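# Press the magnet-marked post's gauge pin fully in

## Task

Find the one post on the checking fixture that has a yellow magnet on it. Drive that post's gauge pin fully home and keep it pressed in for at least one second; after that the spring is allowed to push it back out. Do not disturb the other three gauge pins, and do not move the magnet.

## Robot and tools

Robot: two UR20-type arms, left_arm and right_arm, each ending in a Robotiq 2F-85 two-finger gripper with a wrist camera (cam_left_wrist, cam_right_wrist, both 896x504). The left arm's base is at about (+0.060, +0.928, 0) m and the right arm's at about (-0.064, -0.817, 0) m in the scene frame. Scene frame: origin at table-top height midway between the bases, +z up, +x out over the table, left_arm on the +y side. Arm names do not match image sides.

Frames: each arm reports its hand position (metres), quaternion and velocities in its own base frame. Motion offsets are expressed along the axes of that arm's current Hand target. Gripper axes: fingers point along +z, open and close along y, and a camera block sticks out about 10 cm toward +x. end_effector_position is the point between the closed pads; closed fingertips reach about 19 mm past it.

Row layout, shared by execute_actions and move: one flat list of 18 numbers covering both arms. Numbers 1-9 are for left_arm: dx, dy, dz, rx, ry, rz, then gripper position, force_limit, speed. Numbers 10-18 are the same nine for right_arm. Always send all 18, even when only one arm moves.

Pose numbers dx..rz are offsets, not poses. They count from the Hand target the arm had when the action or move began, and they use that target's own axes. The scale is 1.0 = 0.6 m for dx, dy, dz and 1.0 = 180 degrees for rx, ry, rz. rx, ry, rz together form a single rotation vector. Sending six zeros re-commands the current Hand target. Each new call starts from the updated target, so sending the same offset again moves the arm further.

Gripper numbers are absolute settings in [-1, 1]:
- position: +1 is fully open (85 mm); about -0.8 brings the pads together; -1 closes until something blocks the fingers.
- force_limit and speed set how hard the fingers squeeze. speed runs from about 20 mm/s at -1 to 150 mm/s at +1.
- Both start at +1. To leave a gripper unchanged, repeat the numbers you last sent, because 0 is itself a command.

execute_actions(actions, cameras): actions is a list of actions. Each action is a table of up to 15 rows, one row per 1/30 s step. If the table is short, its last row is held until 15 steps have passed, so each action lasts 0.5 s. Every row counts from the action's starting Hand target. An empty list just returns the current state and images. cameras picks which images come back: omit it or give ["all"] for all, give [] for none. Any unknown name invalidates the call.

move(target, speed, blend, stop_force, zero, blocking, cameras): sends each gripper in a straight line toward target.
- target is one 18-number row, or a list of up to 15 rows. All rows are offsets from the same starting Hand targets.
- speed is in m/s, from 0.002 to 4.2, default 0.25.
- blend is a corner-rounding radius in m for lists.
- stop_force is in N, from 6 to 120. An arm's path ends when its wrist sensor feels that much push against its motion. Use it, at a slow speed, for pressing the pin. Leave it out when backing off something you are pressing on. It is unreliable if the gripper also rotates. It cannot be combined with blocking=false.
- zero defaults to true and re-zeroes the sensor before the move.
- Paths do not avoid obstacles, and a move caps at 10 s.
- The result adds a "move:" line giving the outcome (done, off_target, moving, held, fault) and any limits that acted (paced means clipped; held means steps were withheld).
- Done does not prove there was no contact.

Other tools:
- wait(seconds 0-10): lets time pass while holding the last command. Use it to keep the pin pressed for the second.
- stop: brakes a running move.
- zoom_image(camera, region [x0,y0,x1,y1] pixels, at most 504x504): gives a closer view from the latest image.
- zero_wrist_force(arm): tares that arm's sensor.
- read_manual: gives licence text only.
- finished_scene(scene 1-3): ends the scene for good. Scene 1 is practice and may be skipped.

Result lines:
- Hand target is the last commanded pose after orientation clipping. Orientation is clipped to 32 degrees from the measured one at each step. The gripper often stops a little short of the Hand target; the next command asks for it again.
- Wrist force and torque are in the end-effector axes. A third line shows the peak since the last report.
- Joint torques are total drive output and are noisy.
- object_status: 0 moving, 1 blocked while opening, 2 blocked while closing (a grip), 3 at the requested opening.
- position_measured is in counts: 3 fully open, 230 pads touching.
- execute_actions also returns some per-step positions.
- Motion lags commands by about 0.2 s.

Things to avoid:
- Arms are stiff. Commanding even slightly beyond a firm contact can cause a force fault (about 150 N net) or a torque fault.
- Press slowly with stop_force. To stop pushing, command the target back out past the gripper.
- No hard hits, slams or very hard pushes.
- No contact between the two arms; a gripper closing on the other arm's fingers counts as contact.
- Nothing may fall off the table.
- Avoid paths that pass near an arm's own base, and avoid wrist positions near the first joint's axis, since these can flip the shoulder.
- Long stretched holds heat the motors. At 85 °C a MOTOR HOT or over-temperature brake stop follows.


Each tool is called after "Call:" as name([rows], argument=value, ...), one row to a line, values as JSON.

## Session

Call:
execute_actions(actions=[])

Scene clock: 0.00 s.
left_arm: end_effector_position=(+0.3071, -0.4220, +0.1602) position_measured=3 object_status=3 end_effector_quat_wxyz=(+0.066, +0.956, -0.074, +0.275) | right_arm: end_effector_position=(+0.4900, -0.3027, +0.2369) position_measured=3 object_status=3 end_effector_quat_wxyz=(+0.548, -0.467, -0.511, -0.471)
Joint positions: left_arm=[-1.763 -1.739 2.857 -2.766 -1.003 1.555] | right_arm=[2.511 -2.074 -2.06 -2.212 2.389 -0.015]
Joint velocities: within noise
Joint torques (N m): no reading
Motor temperatures (°C): left_arm=[24 35 26 38 34 33] | right_arm=[28 35 35 36 33 38]
Wrist force (N): no reading
Wrist torque (N m): no reading
Wrist force, peak (N): no reading
Hand target: left_arm +0.3071, -0.4220, +0.1602; +0.066, +0.956, -0.074, +0.275 | right_arm +0.4900, -0.3027, +0.2369; +0.548, -0.467, -0.511, -0.471
Tool commands: left_gripper/position=+1.0 left_gripper/force_limit=+1.0 left_gripper/speed=+1.0 right_gripper/position=+1.0 right_gripper/force_limit=+1.0 right_gripper/speed=+1.0
camera_calibration:
cam_left_wrist: T_world_to_cam=[[-0.285835, -0.958093, 0.0188626, -0.30276], [-0.929607, 0.27245, -0.248197, 0.463413], [0.232657, -0.0884782, -0.968526, 0.172428], [0, 0, 0, 1]] pos_world=[0.304136, -0.401073, 0.28773]
cam_right_wrist: T_world_to_cam=[[0.978979, 0.0562001, -0.196068, -0.399553], [-0.174505, -0.266853, -0.947807, 0.238768], [-0.105588, 0.962097, -0.251436, 0.530477], [0, 0, 0, 1]] pos_world=[0.488832, -0.424199, 0.281347]

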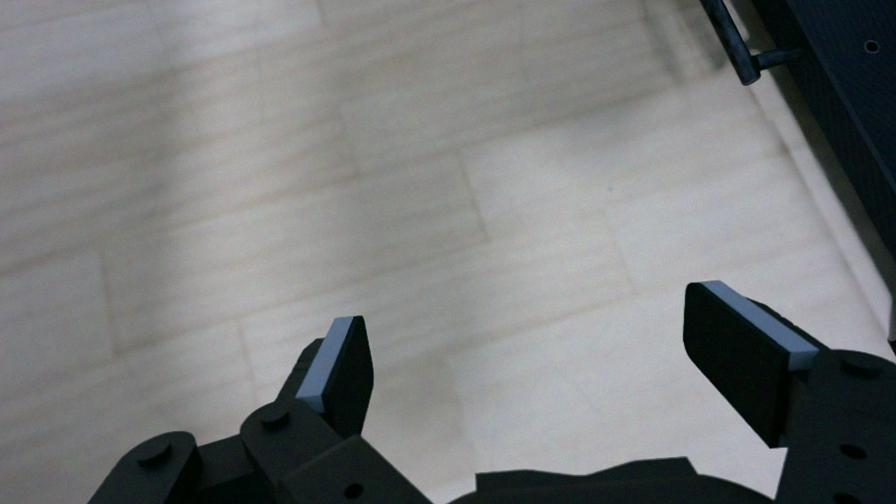

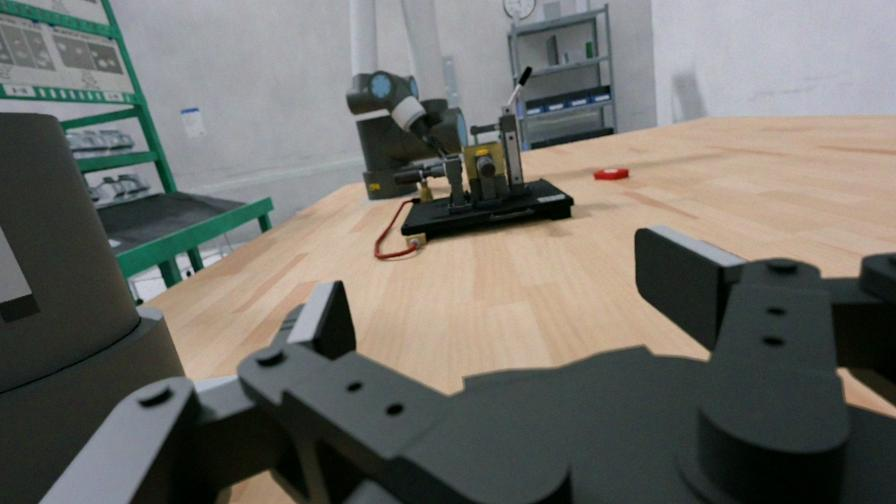

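Call:
zoom_image(camera="cam_right_wrist", region=[350, 50, 610, 270])

Scaled by 1.938 from the camera's 896x504 image, which has a finer 1280x720 frame.

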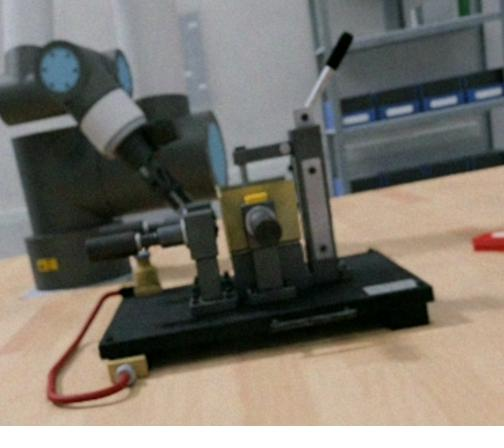

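Call:
move(target=[0,0,0,0,0,0,1,1,1,-0.038,0.154,0.997,-0.0255,-0.0131,-0.0099,-1,1,1], speed=0.5, cameras=["cam_right_wrist"])

Call:
zoom_image(camera="cam_right_wrist", region=[330, 50, 650, 270])

Scene clock: 4.30 s.
left_arm: end_effector_position=(+0.3071, -0.4220, +0.1602) position_measured=3 object_status=3 end_effector_quat_wxyz=(+0.066, +0.956, -0.074, +0.275) | right_arm: end_effector_position=(+0.5089, +0.3027, +0.2369) position_measured=234 object_status=3 end_effector_quat_wxyz=(+0.510, -0.490, -0.510, -0.489)
Joint positions: left_arm=[-1.763 -1.739 2.857 -2.766 -1.003 1.555] | right_arm=[3.471 -1.818 -2.511 -1.953 3.43 0.001]
Joint velocities: within noise
Joint torques (N m): left_arm=[2.16 -9.13 -57.96 -8.64 4.58 -1.21] | right_arm=[25.5 62.91 24.57 6.82 5.25 6.89]
Motor temperatures (°C): left_arm=[24 35 26 38 34 33] | right_arm=[28 35 35 36 33 38]
Wrist force (N): left_arm=[0.2 0.1 -0.1] | right_arm=[-0.3 -0.1 0.0]
Wrist torque (N m): left_arm=[0.02 -0.05 0.00] | right_arm=[0.04 0.06 -0.02]
Wrist force, peak (N): left_arm=[-0.1 -0.5 -0.3] | right_arm=[1.1 1.1 5.2]
Hand target: left_arm +0.3071, -0.4220, +0.1602; +0.066, +0.956, -0.074, +0.275 | right_arm +0.5089, +0.3027, +0.2369; +0.510, -0.490, -0.510, -0.489
Off the commanded pose: left_arm 0.000 m, 0 deg | right_arm 0.000 m, 0 deg.
move: done
camera_calibration:
cam_right_wrist: T_world_to_cam=[[0.985949, -0.0298105, -0.164365, -0.437095], [-0.165875, -0.291051, -0.942218, 0.405261], [-0.0197506, 0.956243, -0.291906, -0.0822222], [0, 0, 0, 1]] pos_world=[0.496552, 0.183546, 0.286]
Images, in order (width x height): cam_right_wrist 896x504.

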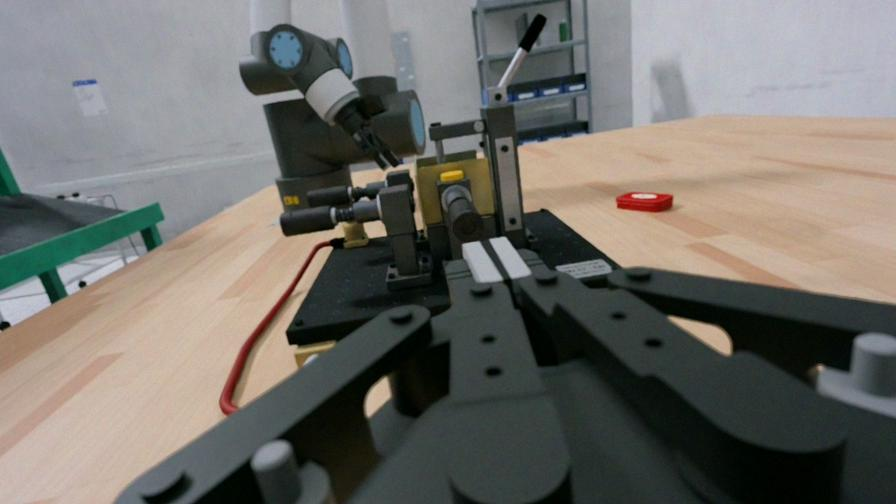

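Scaled by 1.575 from the camera's 896x504 image, which has a finer 1280x720 frame.

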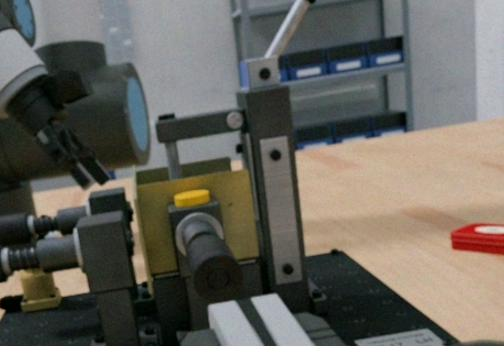

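Call:
move(target=[0,0,0,0,0,0,1,1,1,-0.118,0.0255,0.513,0,0,0,-1,1,1], speed=0.35, cameras=["cam_right_wrist"])

Scene clock: 8.17 s.
left_arm: end_effector_position=(+0.3071, -0.4220, +0.1602) position_measured=3 object_status=3 end_effector_quat_wxyz=(+0.066, +0.956, -0.074, +0.275) | right_arm: end_effector_position=(+0.5114, +0.6107, +0.1662) position_measured=234 object_status=3 end_effector_quat_wxyz=(+0.510, -0.490, -0.510, -0.489)
Joint positions: left_arm=[-1.763 -1.739 2.857 -2.766 -1.003 1.555] | right_arm=[3.969 -1.989 -2.435 -1.859 3.928 0.001]
Joint velocities: within noise
Joint torques (N m): left_arm=[6.02 -9.76 -61.43 -7.78 4.01 -0.94] | right_arm=[20.92 92.43 46.8 8.72 5.65 5.37]
Motor temperatures (°C): left_arm=[24 35 26 38 34 33] | right_arm=[28 35 35 36 33 38]
Wrist force (N): left_arm=[0.0 -0.1 -0.1] | right_arm=[0.7 -1.1 0.2]
Wrist torque (N m): left_arm=[-0.02 0.01 0.01] | right_arm=[-0.10 -0.19 -0.10]
Wrist force, peak (N): left_arm=[0.4 0.1 -0.4] | right_arm=[0.8 -1.0 4.0]
Hand target: left_arm +0.3071, -0.4220, +0.1602; +0.066, +0.956, -0.074, +0.275 | right_arm +0.5114, +0.6109, +0.1662; +0.510, -0.490, -0.510, -0.489
Off the commanded pose: left_arm 0.000 m, 0 deg | right_arm 0.000 m, 0 deg.
move: done
camera_calibration:
cam_right_wrist: T_world_to_cam=[[0.985948, -0.0297964, -0.164373, -0.442017], [-0.16588, -0.290961, -0.942245, 0.428604], [-0.0197505, 0.956271, -0.291815, -0.397492], [0, 0, 0, 1]] pos_world=[0.499052, 0.491646, 0.2152]
Images, in order (width x height): cam_right_wrist 896x504.

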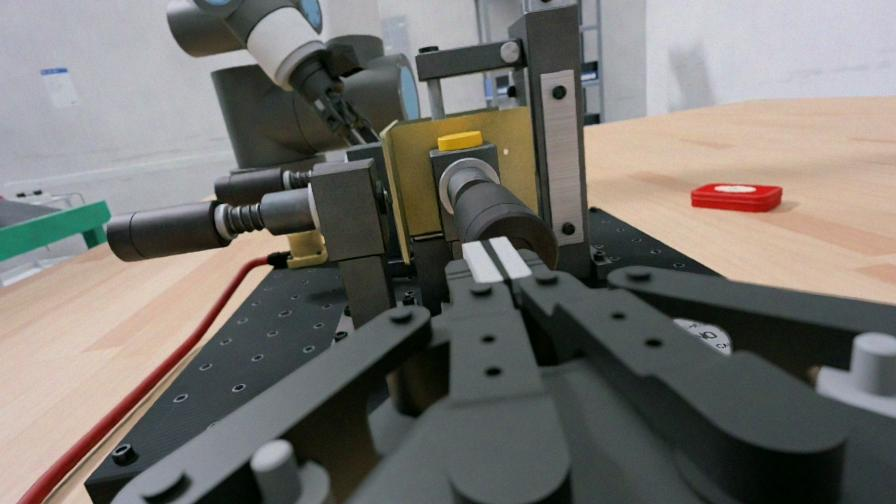

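Call:
zoom_image(camera="cam_right_wrist", region=[410, 120, 610, 290])

Scaled by 2.520 from the camera's 896x504 image, which has a finer 1280x720 frame.

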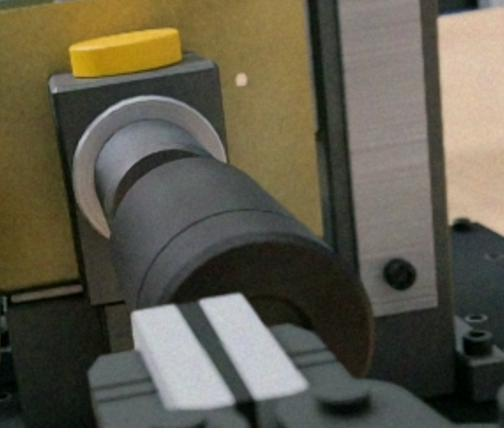

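Call:
move(target=[0,0,0,0,0,0,1,1,1,-0.0067,0.015,0,0,0,0,-1,1,1], speed=0.12, cameras=["cam_right_wrist"])

Call:
zoom_image(camera="cam_right_wrist", region=[410, 120, 610, 290])

Scene clock: 9.93 s.
left_arm: end_effector_position=(+0.3071, -0.4220, +0.1602) position_measured=3 object_status=3 end_effector_quat_wxyz=(+0.066, +0.956, -0.074, +0.275) | right_arm: end_effector_position=(+0.5203, +0.6113, +0.1622) position_measured=234 object_status=3 end_effector_quat_wxyz=(+0.510, -0.490, -0.510, -0.489)
Joint positions: left_arm=[-1.763 -1.739 2.857 -2.766 -1.003 1.555] | right_arm=[3.958 -2 -2.424 -1.859 3.917 0.001]
Joint velocities: within noise
Joint torques (N m): left_arm=[6.99 -8.49 -63.53 -7 4.46 -0.9] | right_arm=[-15.97 91.77 44.01 8.82 -4.04 5.81]
Motor temperatures (°C): left_arm=[24 35 26 38 34 33] | right_arm=[28 35 35 36 33 38]
Wrist force (N): left_arm=[0.1 -0.1 -0.4] | right_arm=[0.8 -1.1 0.1]
Wrist torque (N m): left_arm=[-0.01 -0.02 0.00] | right_arm=[-0.09 -0.16 -0.08]
Wrist force, peak (N): left_arm=[0.0 -0.4 0.1] | right_arm=[1.0 -1.7 0.1]
Hand target: left_arm +0.3071, -0.4220, +0.1602; +0.066, +0.956, -0.074, +0.275 | right_arm +0.5204, +0.6113, +0.1621; +0.510, -0.490, -0.510, -0.489
Off the commanded pose: left_arm 0.000 m, 0 deg | right_arm 0.000 m, 0 deg.
move: done
camera_calibration:
cam_right_wrist: T_world_to_cam=[[0.985948, -0.0297964, -0.164373, -0.451435], [-0.16588, -0.290961, -0.942245, 0.426457], [-0.0197505, 0.956271, -0.291815, -0.398962], [0, 0, 0, 1]] pos_world=[0.507952, 0.492146, 0.2112]
Images, in order (width x height): cam_right_wrist 896x504.

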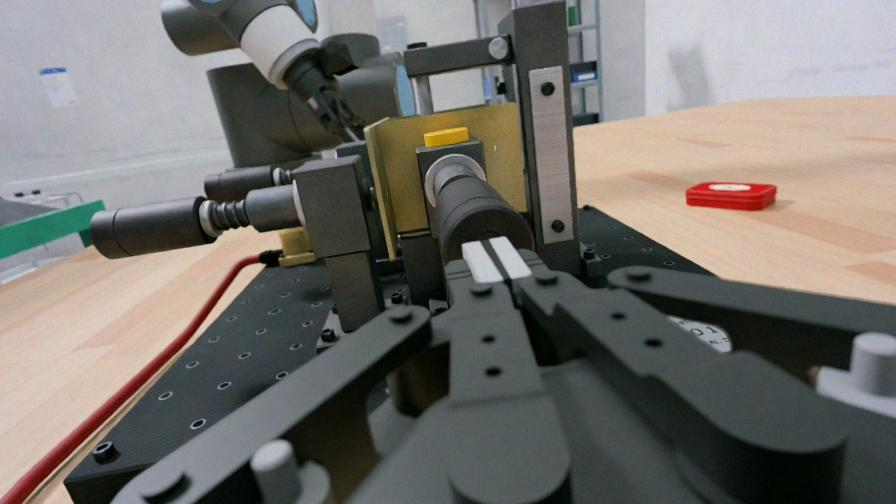

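Scaled by 2.520 from the camera's 896x504 image, which has a finer 1280x720 frame.

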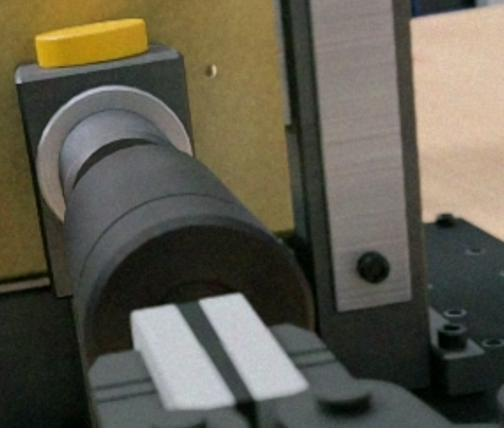

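Call:
move(target=[0,0,0,0,0,0,1,1,1,0,0,0.13,0,0,0,-1,1,1], speed=0.018, stop_force=40, cameras=["cam_right_wrist"])

Call:
move(target=[0,0,0,0,0,0,1,1,1,0,0,0.012,0,0,0,-1,1,1], speed=0.004, stop_force=25, cameras=["cam_right_wrist"])

Call:
wait(seconds=1.1, cameras=[])

Scene clock: 12.93 s.
left_arm: end_effector_position=(+0.3071, -0.4220, +0.1602) position_measured=3 object_status=3 end_effector_quat_wxyz=(+0.066, +0.956, -0.074, +0.275) | right_arm: end_effector_position=(+0.5179, +0.6488, +0.1618) position_measured=234 object_status=3 end_effector_quat_wxyz=(+0.511, -0.489, -0.510, -0.489)
Joint positions: left_arm=[-1.763 -1.739 2.857 -2.766 -1.003 1.555] | right_arm=[4.004 -2.01 -2.4 -1.874 3.961 0.001]
Joint velocities: within noise
Joint torques (N m): left_arm=[13.33 -7.46 -64.54 -7.87 3.87 -0.46] | right_arm=[7.46 121.31 39.58 4.5 2.11 -0.48]
Motor temperatures (°C): left_arm=[24 35 26 38 34 33] | right_arm=[28 35 35 36 33 38]
Wrist force (N): left_arm=[-0.2 0.0 -0.3] | right_arm=[0.6 -2.2 -11.0]
Wrist torque (N m): left_arm=[0.01 0.04 0.00] | right_arm=[-0.18 -0.09 -0.02]
Wrist force, peak (N): left_arm=[0.5 0.1 -0.3] | right_arm=[34.2 6.4 -128.1]
Hand target: left_arm +0.3071, -0.4220, +0.1602; +0.066, +0.956, -0.074, +0.275 | right_arm +0.5179, +0.6488, +0.1618; +0.511, -0.489, -0.510, -0.489 (not the last commanded pose)
Tool commands: left_gripper/position=+1.0 left_gripper/force_limit=+1.0 left_gripper/speed=+1.0 right_gripper/position=-1.0 right_gripper/force_limit=+1.0 right_gripper/speed=+1.0
Off the commanded pose: left_arm 0.000 m, 0 deg | right_arm 0.040 m, 0 deg.
FORCE FAULT: contact force on the right arm reached its limit, and that arm stopped. The contact can be on any part of that arm, not only on its tool. That arm's remaining commands of this call were not run. That arm is still stopped at the end of this call. That arm stays stopped for about 10 more seconds. Until then a move that you send moves the other arm only, and its call returns only when the move has ended. Once the stop has ended, the next robot result says so. If the stop ends while you think or write, that arm runs what you send next, counted from a new Hand target: where the arm stands when the stop ends. While its stop runs, that arm takes no new command, but its gripper still runs the gripper command that each later call begins with. Until it ends, the stop uses up actions while you think or wait. An arm that is not stopped still takes commands.
move: fault (right_arm)
camera_calibration:
cam_right_wrist: T_world_to_cam=[[0.98593, -0.028314, -0.164746, -0.44899], [-0.165792, -0.291517, -0.942089, 0.436953], [-0.021352, 0.956147, -0.292109, -0.434012], [0, 0, 0, 1]] pos_world=[0.505849, 0.529645, 0.2109]
Images, in order (width x height): cam_right_wrist 896x504.

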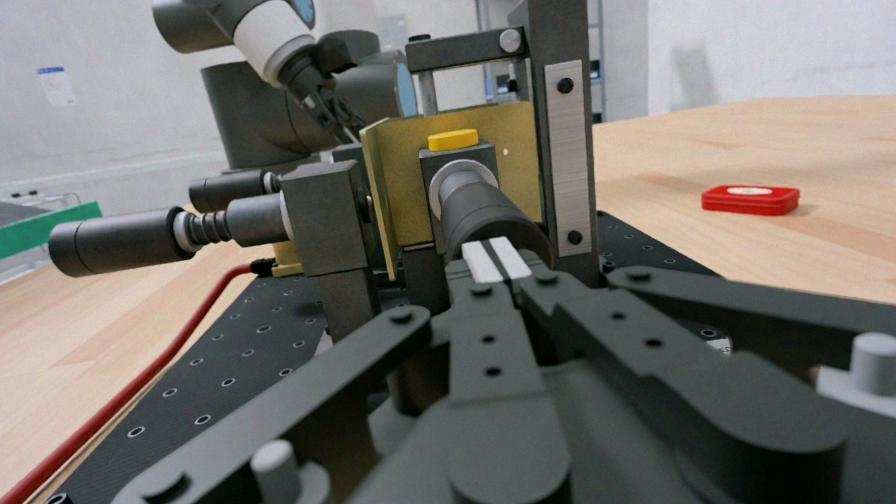

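not run: an earlier result of this reply reported a stop or a fault. Calls in your next reply go to the robot.

not run: an earlier result of this reply reported a stop or a fault. Calls in your next reply go to the robot.

Call:
wait(seconds=10, cameras=[])

Scene clock: 23.13 s.
left_arm: end_effector_position=(+0.3071, -0.4220, +0.1602) position_measured=3 object_status=3 end_effector_quat_wxyz=(+0.066, +0.956, -0.074, +0.275) | right_arm: end_effector_position=(+0.5179, +0.6488, +0.1618) position_measured=234 object_status=3 end_effector_quat_wxyz=(+0.511, -0.489, -0.510, -0.489)
Joint positions: left_arm=[-1.763 -1.739 2.857 -2.766 -1.003 1.555] | right_arm=[4.004 -2.01 -2.4 -1.874 3.961 0.001]
Joint velocities: within noise
Joint torques (N m): left_arm=[9.06 -5.07 -71.53 -7.74 4.02 -0.17] | right_arm=[12.06 122.79 40.22 4.76 1.59 -0.29]
Motor temperatures (°C): left_arm=[24 35 26 38 34 33] | right_arm=[28 35 35 36 33 38]
Wrist force (N): left_arm=[0.1 -0.1 -0.3] | right_arm=[-0.1 -2.5 -10.7]
Wrist torque (N m): left_arm=[-0.02 -0.01 0.00] | right_arm=[-0.25 0.06 -0.03]
Wrist force, peak (N): left_arm=[-0.8 0.3 -0.1] | right_arm=[-0.6 -2.7 -11.2]
Hand target: left_arm +0.3071, -0.4220, +0.1602; +0.066, +0.956, -0.074, +0.275 | right_arm +0.5179, +0.6488, +0.1618; +0.511, -0.489, -0.510, -0.489 (not the last commanded pose)
Tool commands: left_gripper/position=+1.0 left_gripper/force_limit=+1.0 left_gripper/speed=+1.0 right_gripper/position=-1.0 right_gripper/force_limit=+1.0 right_gripper/speed=+1.0
Off the commanded pose: left_arm 0.000 m, 0 deg | right_arm 0.040 m, 0 deg.
FORCE FAULT, CONTINUED: the right arm's stop, for the force fault that an earlier result reported, is over. The rest of the stop counts as 20 of the actions that you can send in this scene. During its stop the right arm's controller moved it back a little. That arm's target is now where it stood when the stop ended, not its last command. That arm accepts commands again.
wait: 10.00 s; at rest from the start
No camera images: "cameras" was empty.

Call:
move(target=[0,0,0,0,0,0,1,1,1,0,0,0.04,0,0,0,-1,1,1], speed=0.006, stop_force=35, cameras=["cam_right_wrist"])

Call:
move(target=[0,0,0,0,0,0,1,1,1,0,0,0.012,0,0,0,-1,1,1], speed=0.003, stop_force=25, cameras=[])

Call:
wait(seconds=1.1, cameras=[])

Scene clock: 26.13 s.
left_arm: end_effector_position=(+0.3071, -0.4220, +0.1602) position_measured=3 object_status=3 end_effector_quat_wxyz=(+0.066, +0.956, -0.074, +0.275) | right_arm: end_effector_position=(+0.5179, +0.6504, +0.1618) position_measured=234 object_status=3 end_effector_quat_wxyz=(+0.511, -0.490, -0.510, -0.489)
Joint positions: left_arm=[-1.763 -1.739 2.857 -2.766 -1.003 1.555] | right_arm=[4.006 -2.01 -2.399 -1.875 3.963 0.001]
Joint velocities: within noise
Joint torques (N m): left_arm=[12.7 -0.71 -71.66 -8.21 5.22 -0.97] | right_arm=[15.06 117.56 49.99 12.15 -4.92 -0.06]
Motor temperatures (°C): left_arm=[24 35 26 38 34 33] | right_arm=[28 35 35 36 33 38]
Wrist force (N): left_arm=[-0.2 -0.1 -0.1] | right_arm=[13.6 -0.5 -54.1]
Wrist torque (N m): left_arm=[-0.01 0.04 0.00] | right_arm=[-0.47 0.36 -0.08]
Wrist force, peak (N): left_arm=[0.0 0.3 -0.4] | right_arm=[21.7 1.3 -81.0]
Hand target: left_arm +0.3071, -0.4220, +0.1602; +0.066, +0.956, -0.074, +0.275 | right_arm +0.5179, +0.6504, +0.1618; +0.511, -0.490, -0.510, -0.489 (not the last commanded pose)
Off the commanded pose: left_arm 0.000 m, 0 deg | right_arm 0.022 m, 0 deg.
move: contact (right_arm)
camera_calibration:
cam_right_wrist: T_world_to_cam=[[0.98593, -0.0283296, -0.164743, -0.448839], [-0.165792, -0.291606, -0.942061, 0.437444], [-0.021352, 0.956119, -0.2922, -0.435509], [0, 0, 0, 1]] pos_world=[0.505749, 0.531245, 0.2109]
Images, in order (width x height): cam_right_wrist 896x504.

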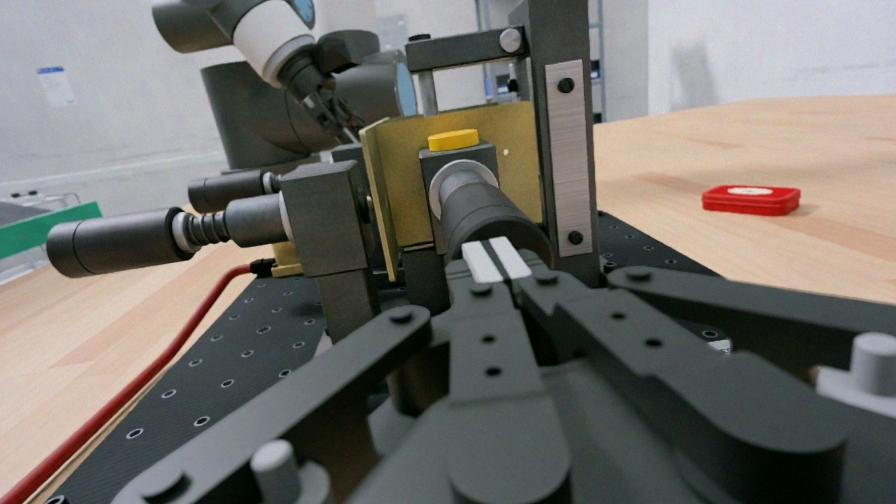

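Scene clock: 26.87 s.
left_arm: end_effector_position=(+0.3071, -0.4220, +0.1602) position_measured=3 object_status=3 end_effector_quat_wxyz=(+0.066, +0.956, -0.074, +0.275) | right_arm: end_effector_position=(+0.5178, +0.6505, +0.1618) position_measured=234 object_status=3 end_effector_quat_wxyz=(+0.511, -0.490, -0.510, -0.489)
Joint positions: left_arm=[-1.763 -1.739 2.857 -2.766 -1.003 1.555] | right_arm=[4.006 -2.01 -2.399 -1.875 3.963 0.001]
Joint velocities: within noise
Joint torques (N m): left_arm=[6.73 -2.64 -71.45 -8.93 5.52 -0.78] | right_arm=[39.02 105.51 71.74 6.91 -6.11 -0.57]
Motor temperatures (°C): left_arm=[24 35 26 38 34 33] | right_arm=[28 35 35 36 33 38]
Wrist force (N): left_arm=[0.0 -0.1 -0.2] | right_arm=[20.6 3.3 -90.0]
Wrist torque (N m): left_arm=[-0.01 0.01 0.00] | right_arm=[-0.61 0.38 -0.10]
Wrist force, peak (N): left_arm=[0.0 -0.5 0.0] | right_arm=[20.2 1.8 -93.3]
Hand target: left_arm +0.3071, -0.4220, +0.1602; +0.066, +0.956, -0.074, +0.275 | right_arm +0.5178, +0.6505, +0.1618; +0.511, -0.490, -0.510, -0.489 (not the last commanded pose)
Off the commanded pose: left_arm 0.000 m, 0 deg | right_arm 0.007 m, 0 deg.
move: contact (right_arm)
No camera images: "cameras" was empty.

Scene clock: 27.97 s.
left_arm: end_effector_position=(+0.3071, -0.4220, +0.1602) position_measured=3 object_status=3 end_effector_quat_wxyz=(+0.066, +0.956, -0.074, +0.275) | right_arm: end_effector_position=(+0.5178, +0.6505, +0.1618) position_measured=234 object_status=3 end_effector_quat_wxyz=(+0.511, -0.490, -0.510, -0.489)
Joint positions: left_arm=[-1.763 -1.739 2.857 -2.766 -1.003 1.555] | right_arm=[4.006 -2.01 -2.399 -1.875 3.963 0.001]
Joint velocities: within noise
Joint torques (N m): left_arm=[10.53 -3.81 -71.59 -9.18 5 -0.85] | right_arm=[38.06 110.55 68.34 10.72 -5.89 -0.47]
Motor temperatures (°C): left_arm=[24 35 26 38 34 33] | right_arm=[28 35 35 36 33 38]
Wrist force (N): left_arm=[-0.1 -0.1 0.1] | right_arm=[18.9 3.2 -85.3]
Wrist torque (N m): left_arm=[-0.03 0.02 0.00] | right_arm=[-0.69 0.38 -0.09]
Wrist force, peak (N): left_arm=[0.1 -0.4 -0.3] | right_arm=[20.1 3.3 -89.5]
Hand target: left_arm +0.3071, -0.4220, +0.1602; +0.066, +0.956, -0.074, +0.275 | right_arm +0.5178, +0.6505, +0.1618; +0.511, -0.490, -0.510, -0.489 (not the last commanded pose)
Tool commands: left_gripper/position=+1.0 left_gripper/force_limit=+1.0 left_gripper/speed=+1.0 right_gripper/position=-1.0 right_gripper/force_limit=+1.0 right_gripper/speed=+1.0
Off the commanded pose: left_arm 0.000 m, 0 deg | right_arm 0.007 m, 0 deg.
wait: 1.10 s; at rest by 0.17 s
No camera images: "cameras" was empty.

Call:
finished_scene(scene=3)

The scene is finished: the task was done.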